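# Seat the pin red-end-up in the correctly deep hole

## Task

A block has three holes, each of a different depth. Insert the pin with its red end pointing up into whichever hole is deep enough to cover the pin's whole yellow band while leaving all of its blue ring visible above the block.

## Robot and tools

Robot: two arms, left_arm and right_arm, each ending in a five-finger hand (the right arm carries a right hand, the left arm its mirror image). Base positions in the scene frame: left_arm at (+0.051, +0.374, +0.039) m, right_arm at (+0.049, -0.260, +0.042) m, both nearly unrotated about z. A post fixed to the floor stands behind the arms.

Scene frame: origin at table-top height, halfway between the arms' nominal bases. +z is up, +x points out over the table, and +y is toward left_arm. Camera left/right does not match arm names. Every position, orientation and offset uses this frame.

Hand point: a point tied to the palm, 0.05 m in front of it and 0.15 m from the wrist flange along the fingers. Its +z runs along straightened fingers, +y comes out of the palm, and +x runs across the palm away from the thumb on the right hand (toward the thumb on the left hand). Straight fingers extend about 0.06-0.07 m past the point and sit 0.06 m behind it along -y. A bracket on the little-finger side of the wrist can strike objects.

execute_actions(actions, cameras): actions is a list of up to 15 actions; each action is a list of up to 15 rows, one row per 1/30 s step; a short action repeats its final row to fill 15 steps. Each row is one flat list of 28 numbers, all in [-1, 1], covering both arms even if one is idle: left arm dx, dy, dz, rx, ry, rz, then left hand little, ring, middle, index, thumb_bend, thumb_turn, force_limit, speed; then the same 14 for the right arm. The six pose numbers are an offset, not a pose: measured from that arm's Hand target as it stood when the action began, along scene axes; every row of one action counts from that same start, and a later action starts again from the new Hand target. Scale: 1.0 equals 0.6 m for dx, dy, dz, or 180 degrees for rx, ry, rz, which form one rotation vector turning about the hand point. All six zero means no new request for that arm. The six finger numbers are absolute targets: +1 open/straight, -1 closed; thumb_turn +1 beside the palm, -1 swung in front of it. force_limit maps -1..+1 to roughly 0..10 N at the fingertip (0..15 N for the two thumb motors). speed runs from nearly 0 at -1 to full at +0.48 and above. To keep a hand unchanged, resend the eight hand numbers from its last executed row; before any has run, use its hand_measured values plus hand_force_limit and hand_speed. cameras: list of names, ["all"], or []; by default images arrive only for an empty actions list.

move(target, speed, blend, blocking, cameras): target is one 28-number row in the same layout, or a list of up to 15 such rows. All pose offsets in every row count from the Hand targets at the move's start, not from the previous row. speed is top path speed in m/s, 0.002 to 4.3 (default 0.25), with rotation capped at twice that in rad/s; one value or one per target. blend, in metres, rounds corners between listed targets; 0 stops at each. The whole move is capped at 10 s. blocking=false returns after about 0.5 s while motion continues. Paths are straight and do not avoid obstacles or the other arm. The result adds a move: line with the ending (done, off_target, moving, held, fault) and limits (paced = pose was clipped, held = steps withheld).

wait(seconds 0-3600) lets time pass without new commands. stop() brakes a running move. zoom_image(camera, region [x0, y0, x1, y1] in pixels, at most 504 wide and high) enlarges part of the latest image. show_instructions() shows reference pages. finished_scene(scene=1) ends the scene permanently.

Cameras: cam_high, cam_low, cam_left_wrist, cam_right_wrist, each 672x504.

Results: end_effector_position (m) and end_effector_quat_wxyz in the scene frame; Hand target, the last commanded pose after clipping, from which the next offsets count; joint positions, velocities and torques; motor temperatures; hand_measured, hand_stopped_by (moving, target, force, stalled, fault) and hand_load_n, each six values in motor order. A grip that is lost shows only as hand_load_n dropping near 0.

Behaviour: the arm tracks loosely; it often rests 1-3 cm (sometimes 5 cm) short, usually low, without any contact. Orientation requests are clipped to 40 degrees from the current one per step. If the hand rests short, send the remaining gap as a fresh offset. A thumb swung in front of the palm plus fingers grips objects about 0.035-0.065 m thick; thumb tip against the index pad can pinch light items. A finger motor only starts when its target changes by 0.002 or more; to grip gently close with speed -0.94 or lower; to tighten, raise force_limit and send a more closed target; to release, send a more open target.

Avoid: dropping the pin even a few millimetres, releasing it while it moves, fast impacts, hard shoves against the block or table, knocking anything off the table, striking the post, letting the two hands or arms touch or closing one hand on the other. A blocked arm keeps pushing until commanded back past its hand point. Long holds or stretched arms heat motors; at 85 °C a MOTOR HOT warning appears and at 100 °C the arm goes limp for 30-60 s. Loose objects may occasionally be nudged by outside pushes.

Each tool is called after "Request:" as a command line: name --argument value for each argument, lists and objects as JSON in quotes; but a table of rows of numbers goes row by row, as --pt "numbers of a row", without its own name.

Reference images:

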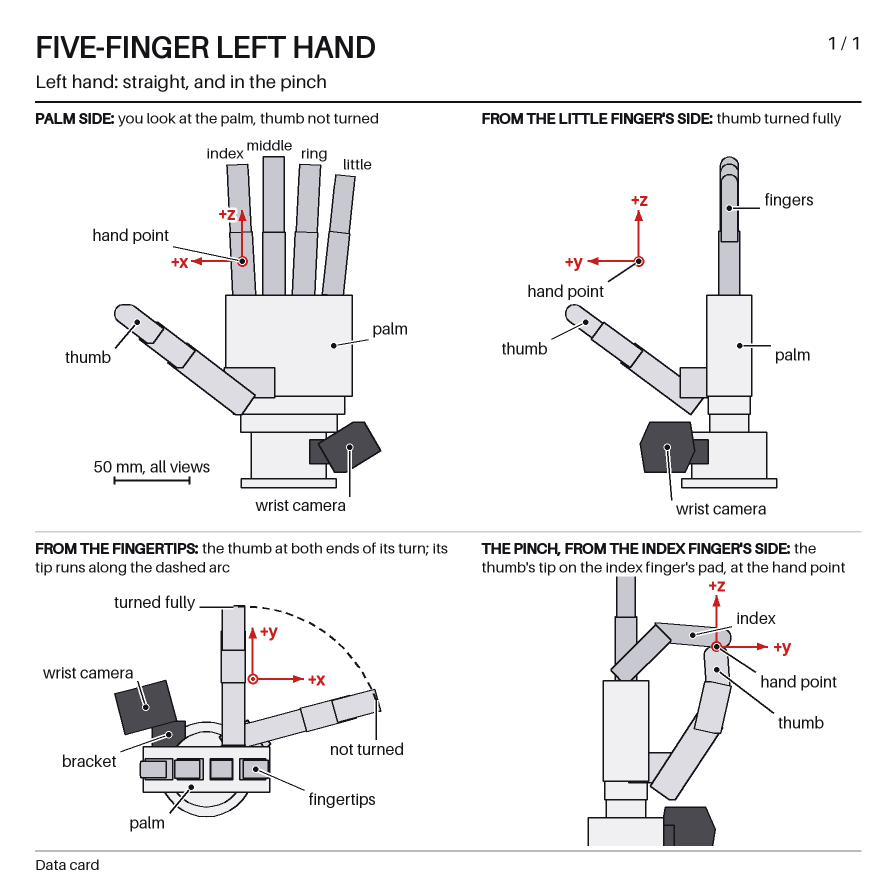

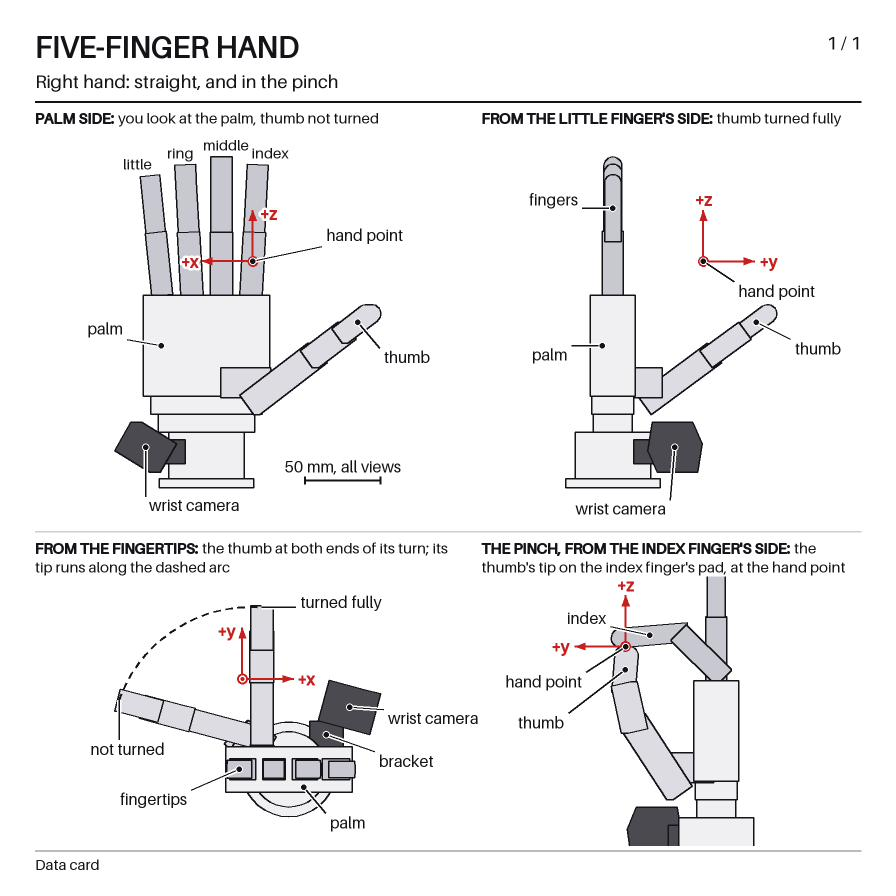

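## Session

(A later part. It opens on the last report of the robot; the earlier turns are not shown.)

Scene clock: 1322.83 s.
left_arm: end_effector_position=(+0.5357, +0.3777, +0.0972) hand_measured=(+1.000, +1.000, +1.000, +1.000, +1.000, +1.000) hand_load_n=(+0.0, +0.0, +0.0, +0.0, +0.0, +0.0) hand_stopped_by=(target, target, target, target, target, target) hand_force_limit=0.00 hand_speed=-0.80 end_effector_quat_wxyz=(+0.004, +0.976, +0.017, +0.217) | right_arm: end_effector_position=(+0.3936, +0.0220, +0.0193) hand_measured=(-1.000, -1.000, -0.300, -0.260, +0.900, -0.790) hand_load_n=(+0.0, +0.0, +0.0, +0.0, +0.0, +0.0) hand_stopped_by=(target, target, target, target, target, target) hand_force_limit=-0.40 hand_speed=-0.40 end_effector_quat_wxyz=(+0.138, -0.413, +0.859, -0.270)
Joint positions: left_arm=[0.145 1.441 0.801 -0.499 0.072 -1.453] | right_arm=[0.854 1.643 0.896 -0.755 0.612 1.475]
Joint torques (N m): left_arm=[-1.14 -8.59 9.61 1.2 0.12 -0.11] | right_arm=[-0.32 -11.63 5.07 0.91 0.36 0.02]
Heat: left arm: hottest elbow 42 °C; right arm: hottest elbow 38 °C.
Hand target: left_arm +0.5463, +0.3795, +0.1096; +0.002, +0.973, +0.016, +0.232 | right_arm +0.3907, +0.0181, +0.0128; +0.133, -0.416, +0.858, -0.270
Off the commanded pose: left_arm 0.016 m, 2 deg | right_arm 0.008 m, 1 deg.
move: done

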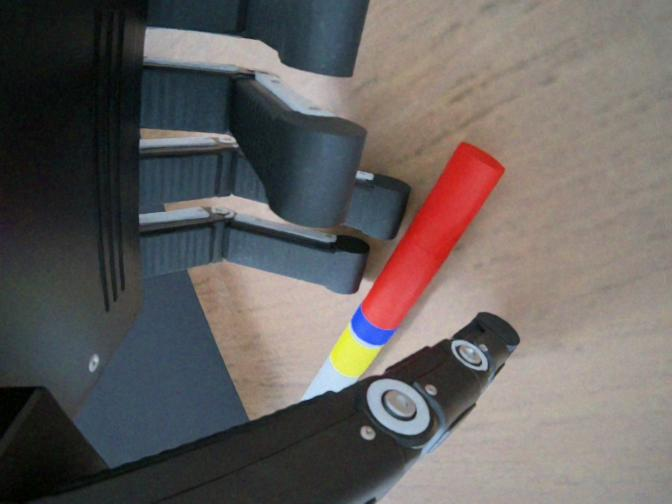

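Request:
move --pt "0 0 0 0 0 0 1 1 1 1 1 1 0 -0.8 0.002 0.0025 0.025 0 0 0 -1 -1 -0.3 -0.26 0.9 -0.79 -0.4 -0.4" --pt "0 0 0 0 0 0 1 1 1 1 1 1 0 -0.8 0.002 0.0025 0 0 0 0 -1 -1 -0.3 -0.26 0.9 -0.79 -0.4 -0.4" --speed 0.04 --cameras '["cam_right_wrist"]'

Request:
zoom_image --camera "cam_right_wrist" --region '[320, 120, 600, 360]'

Scene clock: 1342.17 s.
left_arm: end_effector_position=(+0.5357, +0.3777, +0.0972) hand_measured=(+1.000, +1.000, +1.000, +1.000, +1.000, +1.000) hand_load_n=(+0.0, +0.0, +0.0, +0.0, +0.0, +0.0) hand_stopped_by=(target, target, target, target, target, target) hand_force_limit=0.00 hand_speed=-0.80 end_effector_quat_wxyz=(+0.004, +0.976, +0.017, +0.217) | right_arm: end_effector_position=(+0.3939, +0.0223, +0.0219) hand_measured=(-1.000, -1.000, -0.300, -0.260, +0.900, -0.790) hand_load_n=(+0.0, +0.0, +0.0, +0.0, +0.0, +0.0) hand_stopped_by=(target, target, target, target, target, target) hand_force_limit=-0.40 hand_speed=-0.40 end_effector_quat_wxyz=(+0.140, -0.412, +0.859, -0.269)
Joint positions: left_arm=[0.145 1.441 0.801 -0.499 0.072 -1.453] | right_arm=[0.854 1.637 0.896 -0.757 0.612 1.475]
Joint torques (N m): left_arm=[-1.14 -8.59 9.61 1.18 0.11 -0.13] | right_arm=[0.03 -11.28 5.52 0.81 0.34 0.02]
Heat: left arm: hottest elbow 42 °C; right arm: hottest elbow 38 °C.
Hand target: left_arm +0.5463, +0.3795, +0.1096; +0.002, +0.973, +0.016, +0.232 | right_arm +0.3920, +0.0196, +0.0129; +0.133, -0.416, +0.858, -0.270
Off the commanded pose: left_arm 0.016 m, 2 deg | right_arm 0.010 m, 1 deg.
move: done

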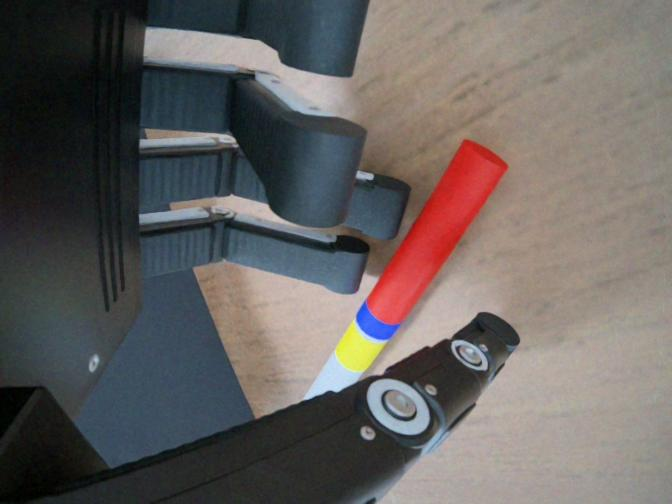

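Scaled by 1.800 from the camera's image (finer frame: 960x720).

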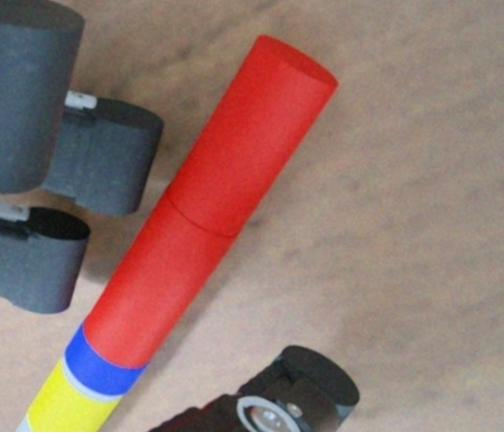

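Request:
move --target '[0,0,0,0,0,0,1,1,1,1,1,1,0,-0.8, 0,0,-0.01,0,0,0,-1,-1,-0.3,-0.26,0.9,-0.79,-0.4,-0.4]' --speed 0.04 --cameras '[]'

Scene clock: 1351.47 s.
left_arm: end_effector_position=(+0.5357, +0.3777, +0.0972) hand_measured=(+1.000, +1.000, +1.000, +1.000, +1.000, +1.000) hand_load_n=(+0.0, +0.0, +0.0, +0.0, +0.0, +0.0) hand_stopped_by=(target, target, target, target, target, target) hand_force_limit=0.00 hand_speed=-0.80 end_effector_quat_wxyz=(+0.004, +0.976, +0.017, +0.217) | right_arm: end_effector_position=(+0.3956, +0.0241, +0.0172) hand_measured=(-1.000, -1.000, -0.300, -0.260, +0.900, -0.790) hand_load_n=(+0.0, +0.0, +0.0, +0.0, +0.0, +0.0) hand_stopped_by=(target, target, target, target, target, target) hand_force_limit=-0.40 hand_speed=-0.40 end_effector_quat_wxyz=(+0.142, -0.412, +0.859, -0.268)
Joint positions: left_arm=[0.145 1.441 0.801 -0.499 0.072 -1.453] | right_arm=[0.854 1.65 0.896 -0.74 0.612 1.475]
Joint torques (N m): left_arm=[-1.14 -8.59 9.61 1.2 0.11 -0.11] | right_arm=[-0.09 -10.46 5.24 0.94 0.36 -0.01]
Heat: left arm: hottest elbow 42 °C; right arm: hottest elbow 37 °C.
Hand target: left_arm +0.5463, +0.3795, +0.1096; +0.002, +0.973, +0.016, +0.232 | right_arm +0.3920, +0.0195, +0.0069; +0.133, -0.416, +0.858, -0.270
Off the commanded pose: left_arm 0.016 m, 2 deg | right_arm 0.012 m, 1 deg.
move: off_target (right_arm)

Request:
execute_actions --actions '[]' --cameras '["cam_right_wrist"]'

Request:
zoom_image --camera "cam_right_wrist" --region '[320, 120, 600, 360]'

Scene clock: 1359.40 s.
left_arm: end_effector_position=(+0.5357, +0.3777, +0.0972) hand_measured=(+1.000, +1.000, +1.000, +1.000, +1.000, +1.000) hand_load_n=(+0.0, +0.0, +0.0, +0.0, +0.0, +0.0) hand_stopped_by=(target, target, target, target, target, target) hand_force_limit=0.00 hand_speed=-0.80 end_effector_quat_wxyz=(+0.004, +0.976, +0.017, +0.217) | right_arm: end_effector_position=(+0.3956, +0.0241, +0.0172) hand_measured=(-1.000, -1.000, -0.300, -0.260, +0.900, -0.790) hand_load_n=(+0.0, +0.0, +0.0, +0.0, +0.0, +0.0) hand_stopped_by=(target, target, target, target, target, target) hand_force_limit=-0.40 hand_speed=-0.40 end_effector_quat_wxyz=(+0.142, -0.412, +0.859, -0.268)
Joint positions: left_arm=[0.145 1.441 0.801 -0.499 0.072 -1.453] | right_arm=[0.854 1.65 0.896 -0.74 0.612 1.475]
Joint velocities: within noise
Joint torques (N m): left_arm=[-1.14 -8.59 9.62 1.16 0.11 -0.12] | right_arm=[-0.5 -11.93 4.93 0.9 0.38 -0.05]
Motor temperatures (°C): left_arm=[30 33 42 27 27 28] | right_arm=[32 33 37 29 28 32]
Heat: left arm: hottest elbow 42 °C; right arm: hottest elbow 37 °C.
Hand target: left_arm +0.5463, +0.3795, +0.1096; +0.002, +0.973, +0.016, +0.232 | right_arm +0.3920, +0.0195, +0.0069; +0.133, -0.416, +0.858, -0.270
Off the commanded pose: left_arm 0.016 m, 2 deg | right_arm 0.012 m, 1 deg.
Images, in order (width x height): cam_right_wrist 672x504.

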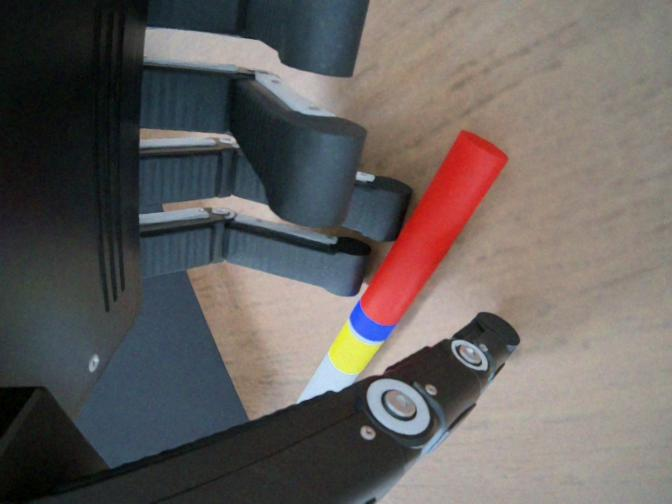

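Scaled by 1.800 from the camera's image (finer frame: 960x720).

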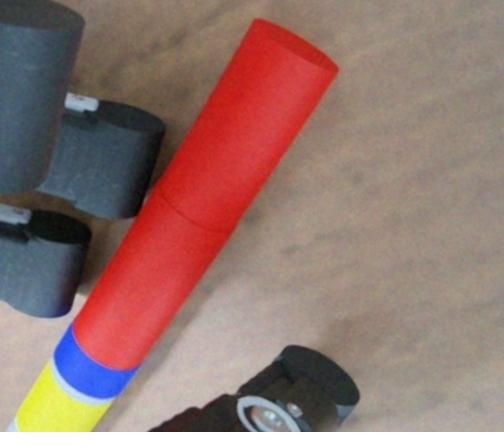

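Request:
move --pt "0 0 0 0 0 0 1 1 1 1 1 1 0 -0.8 -0.0093 -0.0117 0.035 0 0 0 -1 -1 -0.3 -0.26 0.9 -0.79 -0.4 -0.4" --pt "0 0 0 0 0 0 1 1 1 1 1 1 0 -0.8 -0.0093 -0.0117 0 0 0 0 -1 -1 -0.3 -0.26 0.9 -0.79 -0.4 -0.4" --speed 0.04 --cameras '["cam_right_wrist"]'

Request:
zoom_image --camera "cam_right_wrist" --region '[320, 120, 600, 360]'

Scene clock: 1388.67 s.
left_arm: end_effector_position=(+0.5357, +0.3777, +0.0972) hand_measured=(+1.000, +1.000, +1.000, +1.000, +1.000, +1.000) hand_load_n=(+0.0, +0.0, +0.0, +0.5, +0.0, +0.0) hand_stopped_by=(target, target, target, target, target, target) hand_force_limit=0.00 hand_speed=-0.80 end_effector_quat_wxyz=(+0.004, +0.976, +0.017, +0.217) | right_arm: end_effector_position=(+0.3884, +0.0166, +0.0160) hand_measured=(-1.000, -1.000, -0.300, -0.260, +0.900, -0.790) hand_load_n=(+0.5, +0.0, -0.5, +0.0, +0.0, +0.0) hand_stopped_by=(target, target, target, target, target, target) hand_force_limit=-0.40 hand_speed=-0.40 end_effector_quat_wxyz=(+0.140, -0.413, +0.859, -0.269)
Joint positions: left_arm=[0.145 1.441 0.801 -0.499 0.072 -1.453] | right_arm=[0.854 1.631 0.867 -0.732 0.612 1.473]
Joint torques (N m): left_arm=[-1.14 -8.59 9.61 1.18 0.11 -0.12] | right_arm=[-0.03 -11.28 5.3 1.01 0.38 -0.02]
Heat: left arm: hottest elbow 42 °C; right arm: hottest elbow 37 °C.
Hand target: left_arm +0.5463, +0.3795, +0.1096; +0.002, +0.973, +0.016, +0.232 | right_arm +0.3863, +0.0125, +0.0069; +0.133, -0.416, +0.858, -0.270
Off the commanded pose: left_arm 0.016 m, 2 deg | right_arm 0.010 m, 1 deg.
move: done

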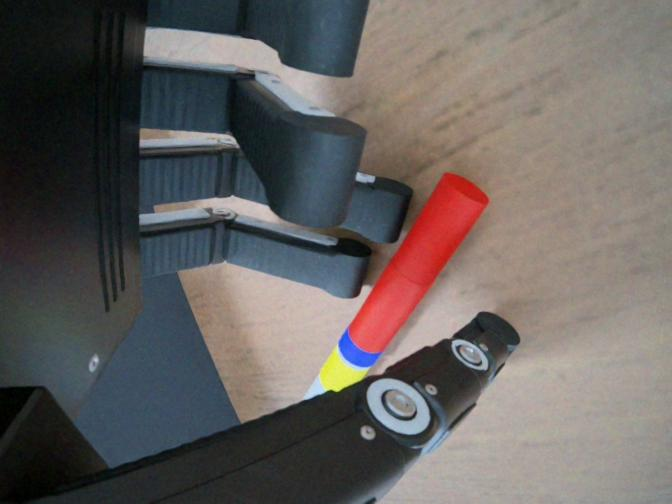

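Scaled by 1.800 from the camera's image (finer frame: 960x720).

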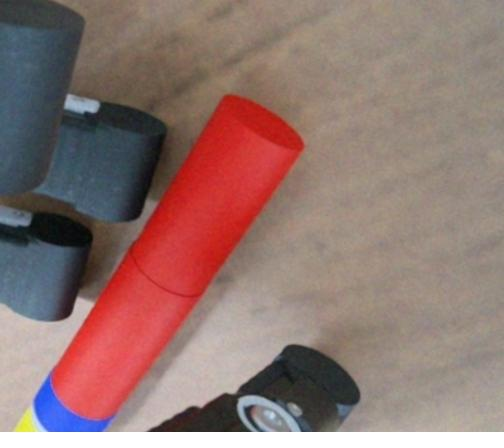

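Request:
move --pt "0 0 0 0 0 0 1 1 1 1 1 1 0 -0.8 0 0 0 0 0 0 -1 -1 -0.3 -0.26 0.68 -0.79 -0.6 -0.6" --pt "0 0 0 0 0 0 1 1 1 1 1 1 0 -0.8 0 0 0 0 0 0 -1 -1 -0.3 -0.26 0.35 -0.79 -0.6 -0.85" --cameras '["cam_right_wrist"]'

Request:
zoom_image --camera "cam_right_wrist" --region '[320, 120, 600, 360]'

Scene clock: 1399.63 s.
left_arm: end_effector_position=(+0.5357, +0.3777, +0.0972) hand_measured=(+1.000, +1.000, +1.000, +1.000, +1.000, +1.000) hand_load_n=(+0.0, +0.0, +0.0, +0.0, +0.0, +0.0) hand_stopped_by=(target, target, target, target, target, target) hand_force_limit=0.00 hand_speed=-0.80 end_effector_quat_wxyz=(+0.004, +0.976, +0.017, +0.217) | right_arm: end_effector_position=(+0.3884, +0.0166, +0.0160) hand_measured=(-1.000, -1.000, -0.300, -0.260, +0.524, -0.790) hand_load_n=(+0.0, +0.0, +0.0, +0.0, +3.0, +0.0) hand_stopped_by=(target, target, target, target, force, target) hand_force_limit=-0.60 hand_speed=-0.85 end_effector_quat_wxyz=(+0.140, -0.413, +0.859, -0.269)
Joint positions: left_arm=[0.145 1.441 0.801 -0.499 0.072 -1.453] | right_arm=[0.854 1.631 0.867 -0.732 0.612 1.473]
Joint torques (N m): left_arm=[-1.14 -8.59 9.61 1.2 0.12 -0.12] | right_arm=[-0.32 -11.75 5.14 0.99 0.4 -0.03]
Heat: left arm: hottest elbow 42 °C; right arm: hottest elbow 37 °C.
Hand target: left_arm +0.5463, +0.3795, +0.1096; +0.002, +0.973, +0.016, +0.232 | right_arm +0.3863, +0.0125, +0.0069; +0.133, -0.416, +0.858, -0.270
Off the commanded pose: left_arm 0.016 m, 2 deg | right_arm 0.010 m, 1 deg.
move: done

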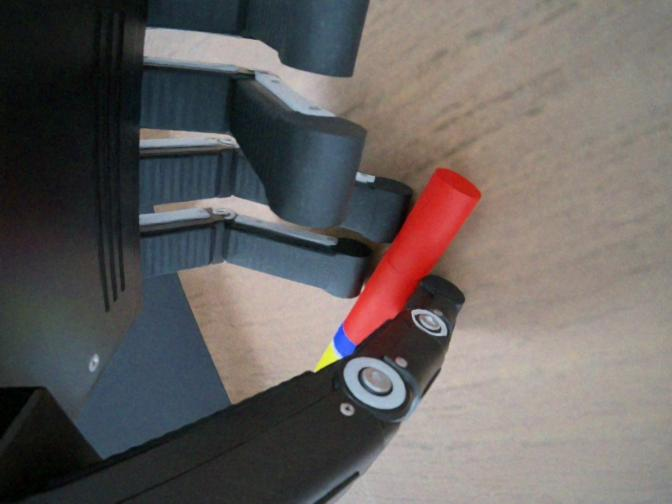

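Scaled by 1.800 from the camera's image (finer frame: 960x720).

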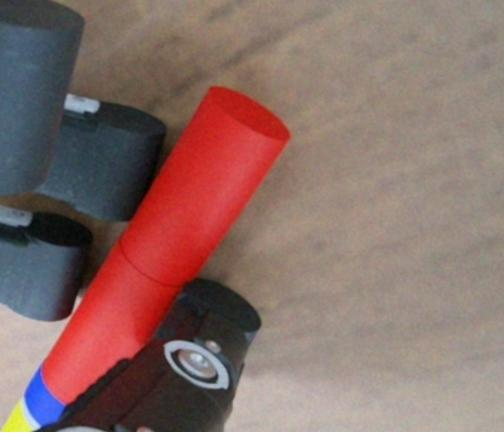

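Request:
move --pt "0 0 0 0 0 0 1 1 1 1 1 1 0 -0.8 0 0 0 0 0 0 -1 -1 -0.3 -0.26 0.25 -0.79 -0.35 -0.85" --cameras '["cam_right_wrist"]'

Request:
zoom_image --camera "cam_right_wrist" --region '[320, 120, 600, 360]'

Scene clock: 1410.80 s.
left_arm: end_effector_position=(+0.5357, +0.3777, +0.0972) hand_measured=(+1.000, +1.000, +1.000, +1.000, +1.000, +1.000) hand_load_n=(+0.0, +0.0, +0.0, +0.0, +0.0, +0.0) hand_stopped_by=(target, target, target, target, target, target) hand_force_limit=0.00 hand_speed=-0.80 end_effector_quat_wxyz=(+0.004, +0.976, +0.017, +0.217) | right_arm: end_effector_position=(+0.3883, +0.0165, +0.0160) hand_measured=(-1.000, -1.000, -0.300, -0.260, +0.508, -0.790) hand_load_n=(+0.0, +0.0, +0.0, +0.0, +4.5, +0.5) hand_stopped_by=(target, target, target, target, force, target) hand_force_limit=-0.35 hand_speed=-0.85 end_effector_quat_wxyz=(+0.140, -0.413, +0.859, -0.269)
Joint positions: left_arm=[0.145 1.441 0.801 -0.499 0.072 -1.453] | right_arm=[0.854 1.631 0.867 -0.732 0.612 1.472]
Joint torques (N m): left_arm=[-1.14 -8.59 9.61 1.2 0.11 -0.12] | right_arm=[-0.85 -10.93 5.33 1.18 0.34 -0.03]
Heat: left arm: hottest elbow 42 °C; right arm: hottest elbow 37 °C.
Hand target: left_arm +0.5463, +0.3795, +0.1096; +0.002, +0.973, +0.016, +0.232 | right_arm +0.3863, +0.0125, +0.0069; +0.133, -0.416, +0.858, -0.270
Off the commanded pose: left_arm 0.016 m, 2 deg | right_arm 0.010 m, 1 deg.
move: done

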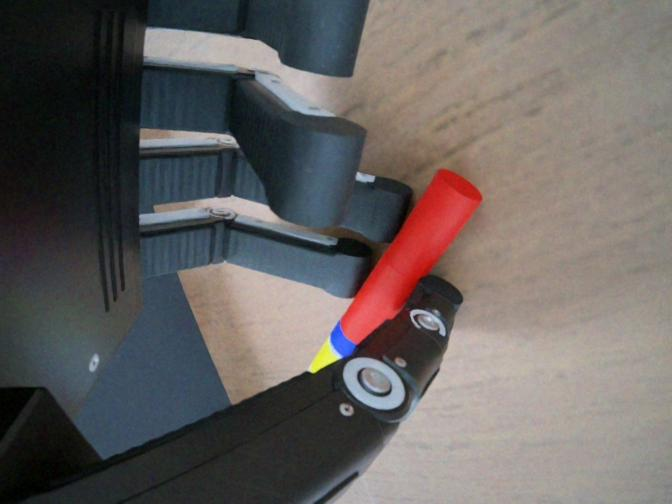

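Scaled by 1.800 from the camera's image (finer frame: 960x720).

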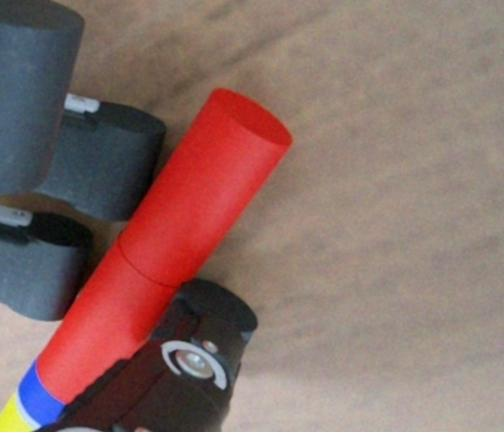

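Request:
move --pt "0 0 0 0 0 0 1 1 1 1 1 1 0 -0.8 0 0 0 0 0 0 -1 -1 -0.3 -0.26 0.2 -0.79 -0.15 -0.85" --cameras '["cam_right_wrist"]'

Request:
zoom_image --camera "cam_right_wrist" --region '[320, 120, 600, 360]'

Scene clock: 1422.73 s.
left_arm: end_effector_position=(+0.5357, +0.3777, +0.0972) hand_measured=(+1.000, +1.000, +1.000, +1.000, +1.000, +1.000) hand_load_n=(+0.0, +0.0, +0.0, +0.0, +0.0, +0.0) hand_stopped_by=(target, target, target, target, target, target) hand_force_limit=0.00 hand_speed=-0.80 end_effector_quat_wxyz=(+0.004, +0.976, +0.017, +0.217) | right_arm: end_effector_position=(+0.3883, +0.0165, +0.0159) hand_measured=(-1.000, -1.000, -0.300, -0.260, +0.490, -0.790) hand_load_n=(+0.0, +0.0, +0.0, +0.0, +6.5, +1.0) hand_stopped_by=(target, target, target, target, force, target) hand_force_limit=-0.15 hand_speed=-0.85 end_effector_quat_wxyz=(+0.140, -0.414, +0.858, -0.269)
Joint positions: left_arm=[0.145 1.441 0.801 -0.499 0.072 -1.453] | right_arm=[0.854 1.631 0.867 -0.732 0.612 1.471]
Joint torques (N m): left_arm=[-1.03 -8.64 9.61 1.2 0.12 -0.12] | right_arm=[-0.21 -11.46 5.11 1.01 0.35 0]
Heat: left arm: hottest elbow 43 °C; right arm: hottest elbow 37 °C.
Hand target: left_arm +0.5463, +0.3795, +0.1096; +0.002, +0.973, +0.016, +0.232 | right_arm +0.3863, +0.0125, +0.0069; +0.133, -0.416, +0.858, -0.270
Off the commanded pose: left_arm 0.016 m, 2 deg | right_arm 0.010 m, 1 deg.
move: done

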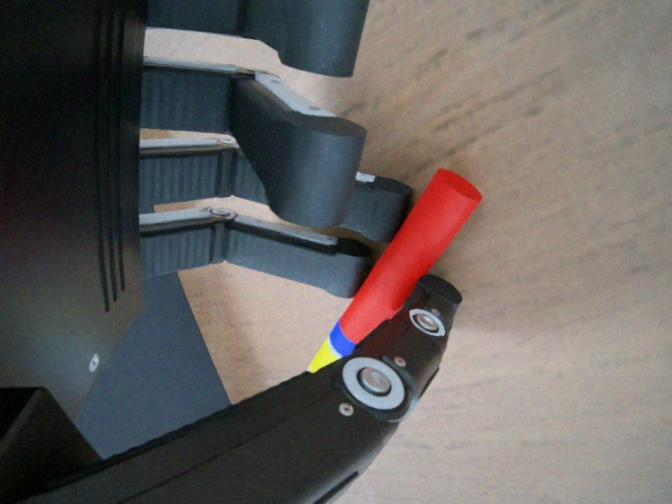

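Scaled by 1.800 from the camera's image (finer frame: 960x720).

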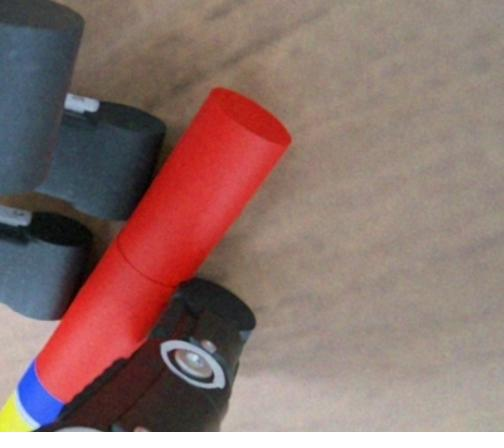

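Request:
move --target '[0,0,0,0,0,0,1,1,1,1,1,1,0,-0.8, 0,0,0.05,0,0,0,-1,-1,-0.3,-0.26,0.2,-0.79,-0.15,-0.85]' --speed 0.03 --cameras '["cam_right_wrist","cam_low"]'

Request:
zoom_image --camera "cam_right_wrist" --region '[320, 120, 600, 360]'

Scene clock: 1432.83 s.
left_arm: end_effector_position=(+0.5357, +0.3777, +0.0972) hand_measured=(+1.000, +1.000, +1.000, +1.000, +1.000, +1.000) hand_load_n=(+0.0, +0.0, +0.0, +0.0, +0.0, +0.0) hand_stopped_by=(target, target, target, target, target, target) hand_force_limit=0.00 hand_speed=-0.80 end_effector_quat_wxyz=(+0.004, +0.976, +0.017, +0.217) | right_arm: end_effector_position=(+0.3800, +0.0080, +0.0260) hand_measured=(-1.000, -1.000, -0.300, -0.260, +0.490, -0.790) hand_load_n=(+0.0, +0.0, +1.5, +0.0, +2.5, +1.0) hand_stopped_by=(target, target, target, target, force, target) hand_force_limit=-0.15 hand_speed=-0.85 end_effector_quat_wxyz=(+0.126, -0.418, +0.857, -0.274)
Joint positions: left_arm=[0.145 1.441 0.801 -0.499 0.072 -1.453] | right_arm=[0.854 1.6 0.867 -0.794 0.611 1.471]
Joint torques (N m): left_arm=[-1.14 -8.59 9.61 1.2 0.11 -0.11] | right_arm=[-0.21 -13.1 7.88 -0.02 0.46 -0.01]
Heat: left arm: hottest elbow 43 °C; right arm: hottest elbow 37 °C.
Hand target: left_arm +0.5463, +0.3795, +0.1096; +0.002, +0.973, +0.016, +0.232 | right_arm +0.3863, +0.0125, +0.0369; +0.133, -0.416, +0.858, -0.270
Off the commanded pose: left_arm 0.016 m, 2 deg | right_arm 0.013 m, 1 deg.
move: off_target (right_arm)
Images, in order (width x height): cam_low 672x504, cam_right_wrist 672x504.

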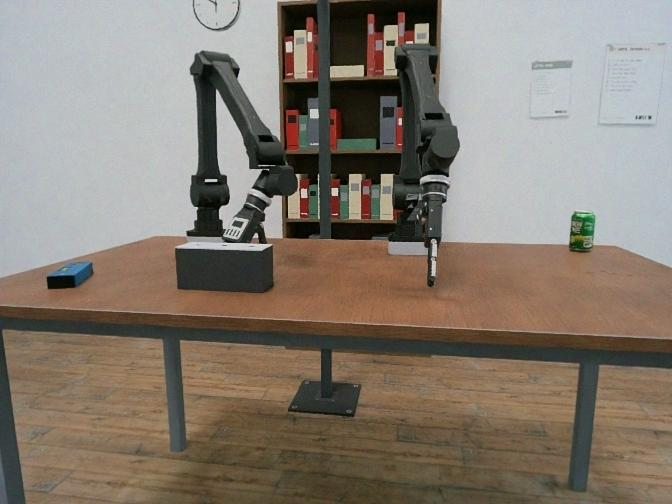

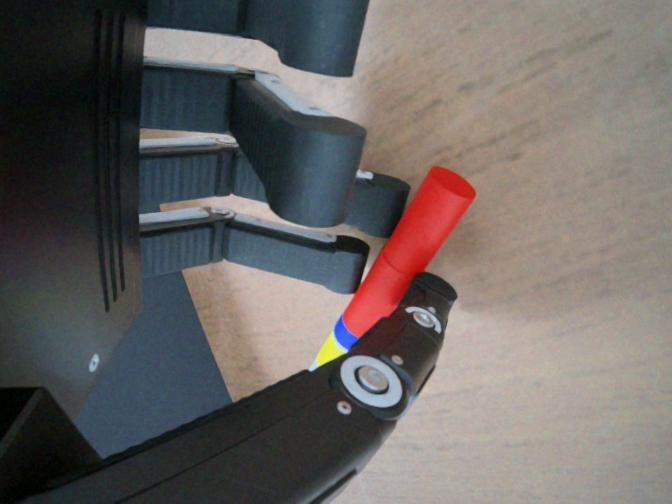

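Scaled by 1.800 from the camera's image (finer frame: 960x720).

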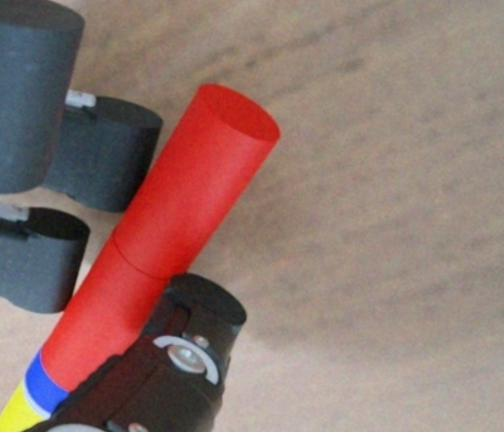

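Request:
move --pt "0 0 0 0 0 0 1 1 1 1 1 1 0 -0.8 0 0 0 0 0 0 -1 -1 -0.3 -0.26 0.1 -0.79 -0.4 -0.85" --cameras '["cam_right_wrist"]'

Request:
zoom_image --camera "cam_right_wrist" --region '[320, 120, 600, 360]'

Scene clock: 1446.53 s.
left_arm: end_effector_position=(+0.5357, +0.3777, +0.0972) hand_measured=(+1.000, +1.000, +1.000, +1.000, +1.000, +1.000) hand_load_n=(+0.0, +0.0, +0.0, +0.0, +0.0, +0.0) hand_stopped_by=(target, target, target, target, target, target) hand_force_limit=0.00 hand_speed=-0.80 end_effector_quat_wxyz=(+0.004, +0.976, +0.017, +0.217) | right_arm: end_effector_position=(+0.3800, +0.0080, +0.0260) hand_measured=(-1.000, -1.000, -0.300, -0.260, +0.470, -0.790) hand_load_n=(+0.0, +0.0, +2.5, +0.5, +4.5, +1.0) hand_stopped_by=(target, target, target, target, force, target) hand_force_limit=-0.40 hand_speed=-0.85 end_effector_quat_wxyz=(+0.126, -0.418, +0.857, -0.274)
Joint positions: left_arm=[0.145 1.441 0.801 -0.499 0.072 -1.453] | right_arm=[0.854 1.6 0.867 -0.794 0.611 1.471]
Joint torques (N m): left_arm=[-1.14 -8.53 9.61 1.2 0.12 -0.12] | right_arm=[-0.03 -13.04 7.9 -0.12 0.44 0.02]
Heat: left arm: hottest elbow 43 °C; right arm: hottest elbow 37 °C.
Hand target: left_arm +0.5463, +0.3795, +0.1096; +0.002, +0.973, +0.016, +0.232 | right_arm +0.3863, +0.0125, +0.0369; +0.133, -0.416, +0.858, -0.270
Off the commanded pose: left_arm 0.016 m, 2 deg | right_arm 0.013 m, 1 deg.
move: done

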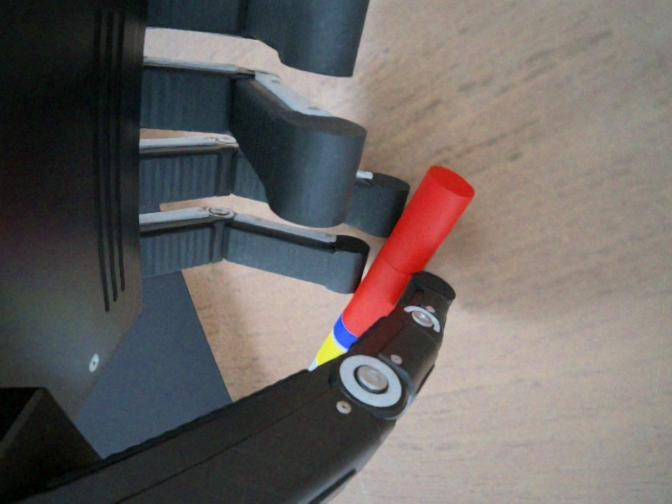

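Scaled by 1.800 from the camera's image (finer frame: 960x720).

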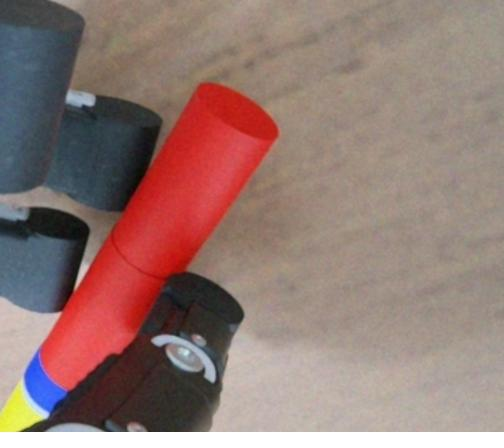

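Request:
move --pt "0 0 0 0 0 0 1 1 1 1 1 1 0 -0.8 0 0 0.272 0 0 0 -1 -1 -0.3 -0.26 0.1 -0.79 -0.4 -0.85" --pt "0 0 0 0 0 0 1 1 1 1 1 1 0 -0.8 0.356 -0.004 0.3 -0.0872 0.0688 0 -1 -1 -0.3 -0.26 0.1 -0.79 -0.4 -0.85" --speed 0.12 --blend 0.02 --cameras '["cam_high","cam_low","cam_right_wrist"]'

Scene clock: 1624.40 s.
left_arm: end_effector_position=(+0.5357, +0.3777, +0.0972) hand_measured=(+1.000, +1.000, +1.000, +1.000, +1.000, +1.000) hand_load_n=(+0.0, +0.0, +0.0, +0.0, +0.0, +0.0) hand_stopped_by=(target, target, target, target, target, target) hand_force_limit=0.00 hand_speed=-0.80 end_effector_quat_wxyz=(+0.004, +0.976, +0.017, +0.217) | right_arm: end_effector_position=(+0.5881, +0.0104, +0.2077) hand_measured=(-1.000, -1.000, -0.300, -0.260, +0.470, -0.790) hand_load_n=(+0.0, +0.0, +0.0, +0.0, +0.0, +0.0) hand_stopped_by=(target, target, target, target, force, target) hand_force_limit=-0.40 hand_speed=-0.85 end_effector_quat_wxyz=(-0.025, -0.461, +0.820, -0.338)
Joint positions: left_arm=[0.145 1.441 0.801 -0.499 0.072 -1.453] | right_arm=[0.614 2.007 1.971 -1.653 0.682 1.171]
Joint torques (N m): left_arm=[-1.14 -8.64 9.61 1.18 0.12 -0.12] | right_arm=[-1.2 -19.55 11.78 -0.24 0.74 -0.01]
Heat: left arm: hottest elbow 43 °C; right arm: hottest elbow 39 °C.
Hand target: left_arm +0.5463, +0.3795, +0.1096; +0.002, +0.973, +0.016, +0.232 | right_arm +0.5999, +0.0101, +0.2167; -0.018, -0.457, +0.823, -0.338
Off the commanded pose: left_arm 0.016 m, 2 deg | right_arm 0.015 m, 1 deg.
move: off_target (right_arm)

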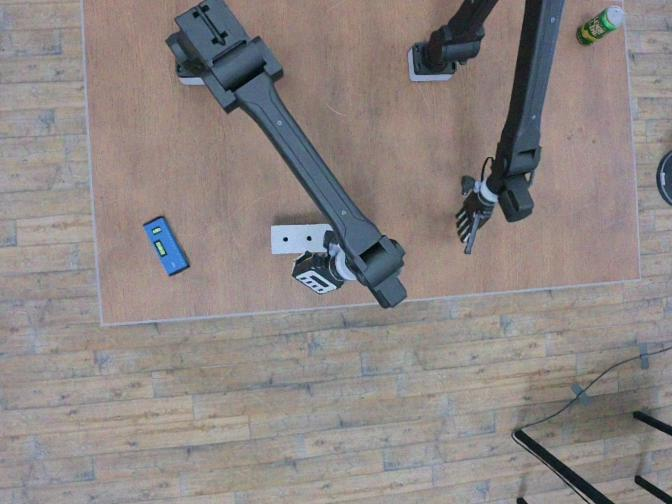

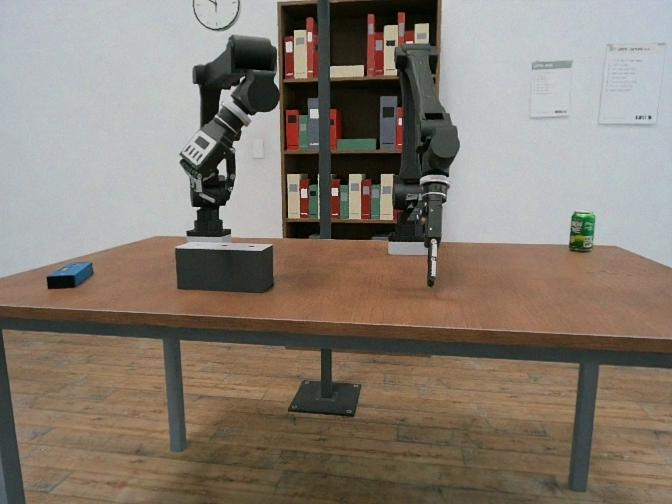

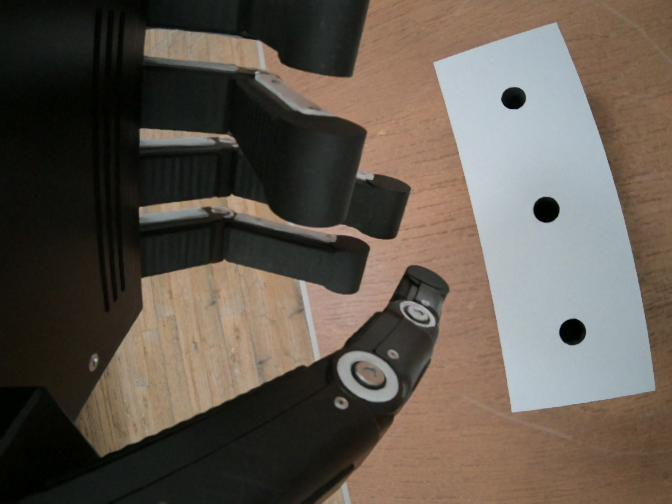

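Request:
zoom_image --camera "cam_high" --region '[260, 100, 460, 320]'

Request:
zoom_image --camera "cam_low" --region '[140, 190, 400, 330]'

Request:
zoom_image --camera "cam_right_wrist" --region '[450, 60, 610, 220]'

Request:
zoom_image --camera "cam_right_wrist" --region '[520, 280, 620, 380]'

Scaled by 2.291 from the camera's image (finer frame: 960x720).

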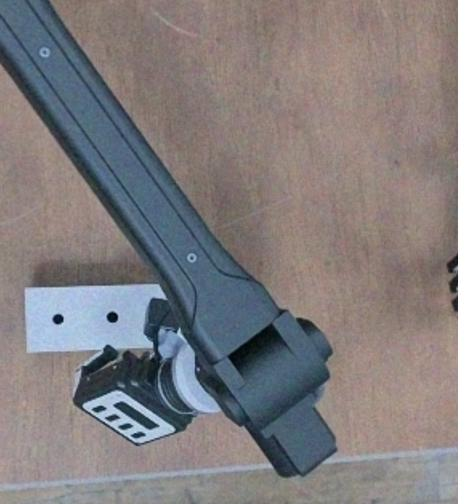

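Scaled by 1.938 from the camera's image (finer frame: 960x720).

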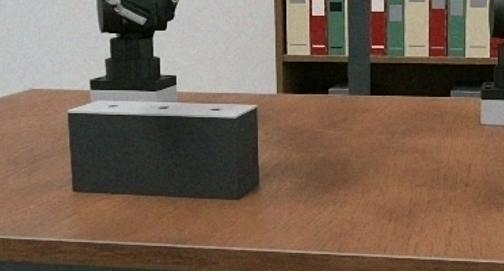

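Scaled by 3.150 from the camera's image (finer frame: 960x720).

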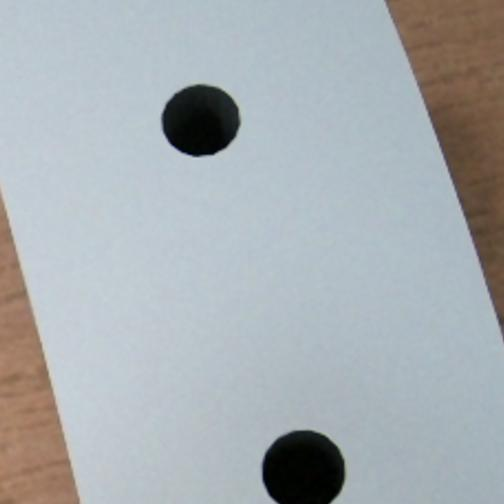

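Scaled by 5.040 from the camera's image (finer frame: 960x720).

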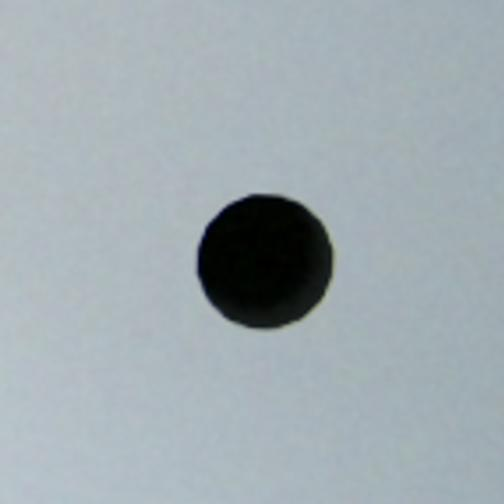

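Request:
zoom_image --camera "cam_right_wrist" --region '[493, 78, 533, 118]'

Request:
zoom_image --camera "cam_right_wrist" --region '[526, 189, 566, 229]'

Request:
zoom_image --camera "cam_right_wrist" --region '[552, 311, 592, 351]'

Scaled by 12.600 from the camera's image (finer frame: 960x720).

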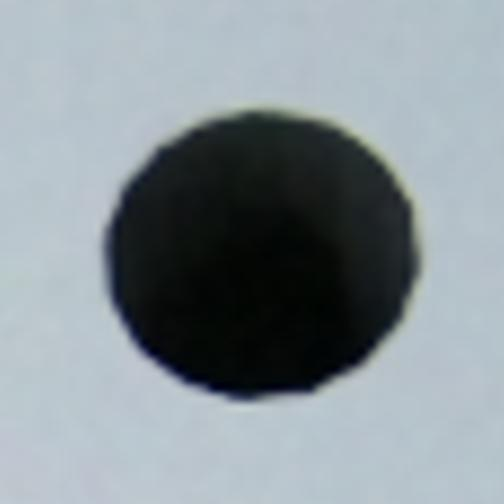

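Scaled by 12.600 from the camera's image (finer frame: 960x720).

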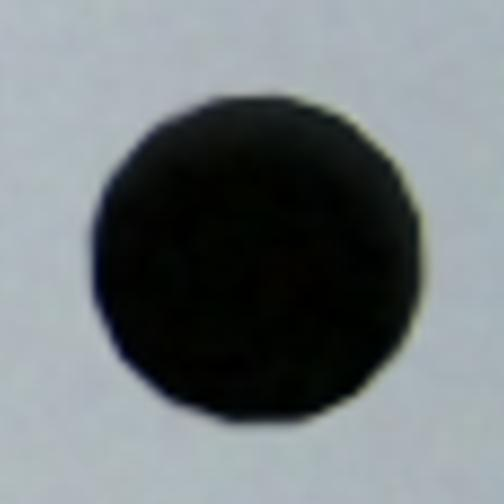

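Scaled by 12.600 from the camera's image (finer frame: 960x720).

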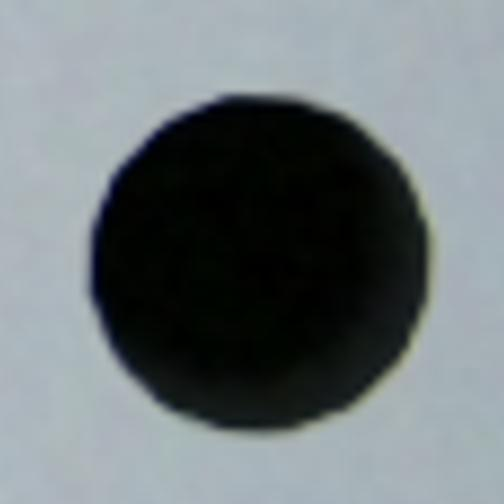

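Request:
move --target '[0,0,0,0,0,0,1,1,1,1,1,1,0,-0.8, -0.25,-0.3,0.15,0,0,0,-1,-1,-0.3,-0.26,0.1,-0.79,-0.4,-0.85]' --speed 0.25 --cameras '["cam_high","cam_low","cam_right_wrist"]'

Scene clock: 1672.00 s.
left_arm: end_effector_position=(+0.5357, +0.3777, +0.0972) hand_measured=(+1.000, +1.000, +1.000, +1.000, +1.000, +1.000) hand_load_n=(+0.0, +0.0, +0.0, +0.0, +0.0, +0.0) hand_stopped_by=(target, target, target, target, target, target) hand_force_limit=0.00 hand_speed=-0.80 end_effector_quat_wxyz=(+0.004, +0.976, +0.017, +0.217) | right_arm: end_effector_position=(+0.4476, -0.1675, +0.3144) hand_measured=(-1.000, -1.000, -0.300, -0.260, +0.470, -0.790) hand_load_n=(+0.0, +0.0, +0.0, +0.0, +0.0, +0.0) hand_stopped_by=(target, target, target, target, force, target) hand_force_limit=-0.40 hand_speed=-0.85 end_effector_quat_wxyz=(-0.012, -0.455, +0.823, -0.339)
Joint positions: left_arm=[0.145 1.441 0.801 -0.499 0.072 -1.453] | right_arm=[0.438 1.381 1.442 -1.579 0.69 0.947]
Joint torques (N m): left_arm=[-1.08 -8.53 9.62 1.2 0.11 -0.11] | right_arm=[-0.32 -9.99 7.54 0.72 0.56 -0.05]
Motor temperatures (°C): left_arm=[29 33 43 27 27 28] | right_arm=[31 34 45 29 28 32]
Heat: left arm: hottest elbow 43 °C; right arm: hottest elbow 45 °C.
Hand target: left_arm +0.5463, +0.3795, +0.1096; +0.002, +0.973, +0.016, +0.232 | right_arm +0.4500, -0.1700, +0.3068; -0.018, -0.457, +0.823, -0.338
Off the commanded pose: left_arm 0.016 m, 2 deg | right_arm 0.008 m, 1 deg.
move: done

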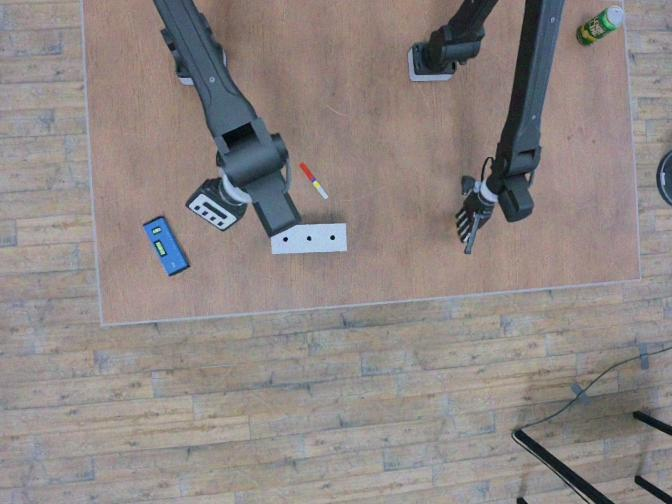

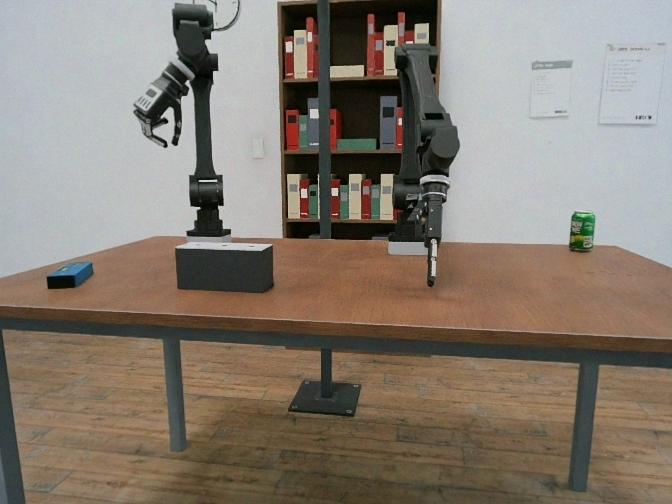

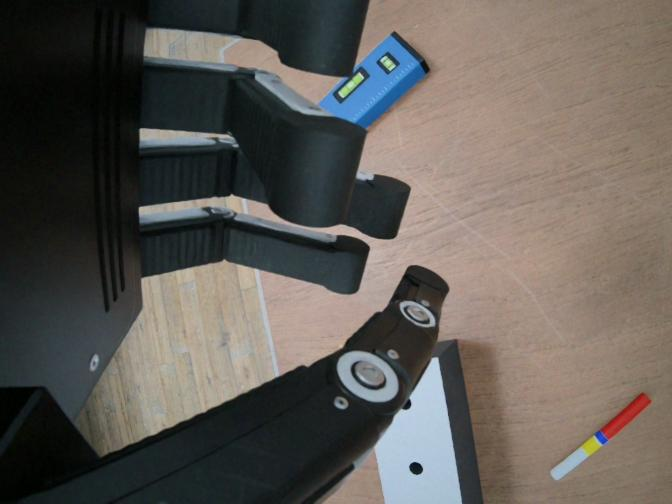

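Request:
move --target '[0,0,0,0,0,0,1,1,1,1,1,1,0,-0.8, -0.141,0.2585,-0.3447,0.0771,-0.0771,-0.0748,-1,-1,-1,-0.3,0.9,-0.7,-0.4,0]' --speed 0.15 --cameras '["cam_high","cam_right_wrist"]'

Scene clock: 1810.63 s.
left_arm: end_effector_position=(+0.5357, +0.3777, +0.0972) hand_measured=(+1.000, +1.000, +1.000, +1.000, +1.000, +1.000) hand_load_n=(+0.0, +0.0, +0.0, +0.0, +0.0, +0.0) hand_stopped_by=(target, target, target, target, target, target) hand_force_limit=0.00 hand_speed=-0.80 end_effector_quat_wxyz=(+0.004, +0.976, +0.017, +0.217) | right_arm: end_effector_position=(+0.3672, -0.0180, +0.1046) hand_measured=(-1.000, -1.000, -1.000, -0.300, +0.900, -0.700) hand_load_n=(+0.0, +0.5, +0.0, +0.5, +0.0, +0.0) hand_stopped_by=(target, target, target, target, target, target) hand_force_limit=-0.40 hand_speed=0.00 end_effector_quat_wxyz=(+0.095, -0.312, +0.901, -0.285)
Joint positions: left_arm=[0.145 1.441 0.801 -0.499 0.072 -1.453] | right_arm=[0.849 1.461 0.957 -1.178 0.602 1.755]
Joint torques (N m): left_arm=[-1.08 -8.59 9.59 1.18 0.11 -0.12] | right_arm=[0.97 -10.11 6.5 0.55 0.49 0.16]
Heat: left arm: hottest elbow 43 °C; right arm: hottest elbow 42 °C.
Hand target: left_arm +0.5463, +0.3795, +0.1096; +0.002, +0.973, +0.016, +0.232 | right_arm +0.3652, -0.0148, +0.1000; +0.097, -0.313, +0.901, -0.285
Off the commanded pose: left_arm 0.016 m, 2 deg | right_arm 0.006 m, 0 deg.
move: done

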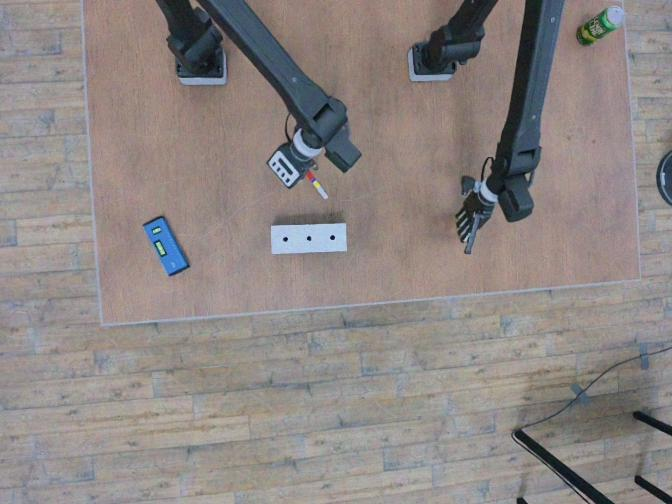

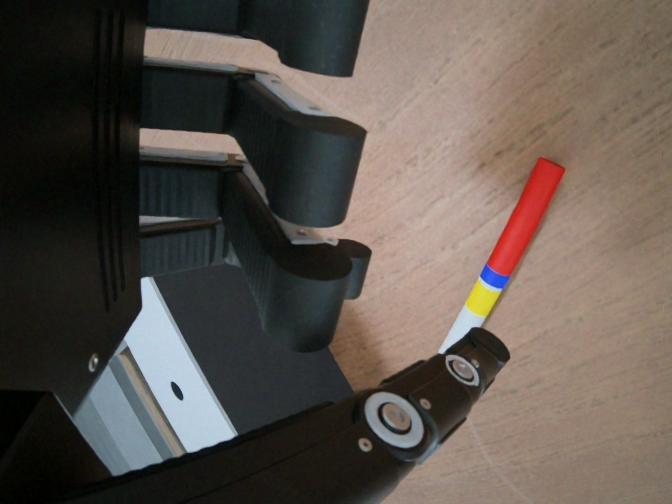

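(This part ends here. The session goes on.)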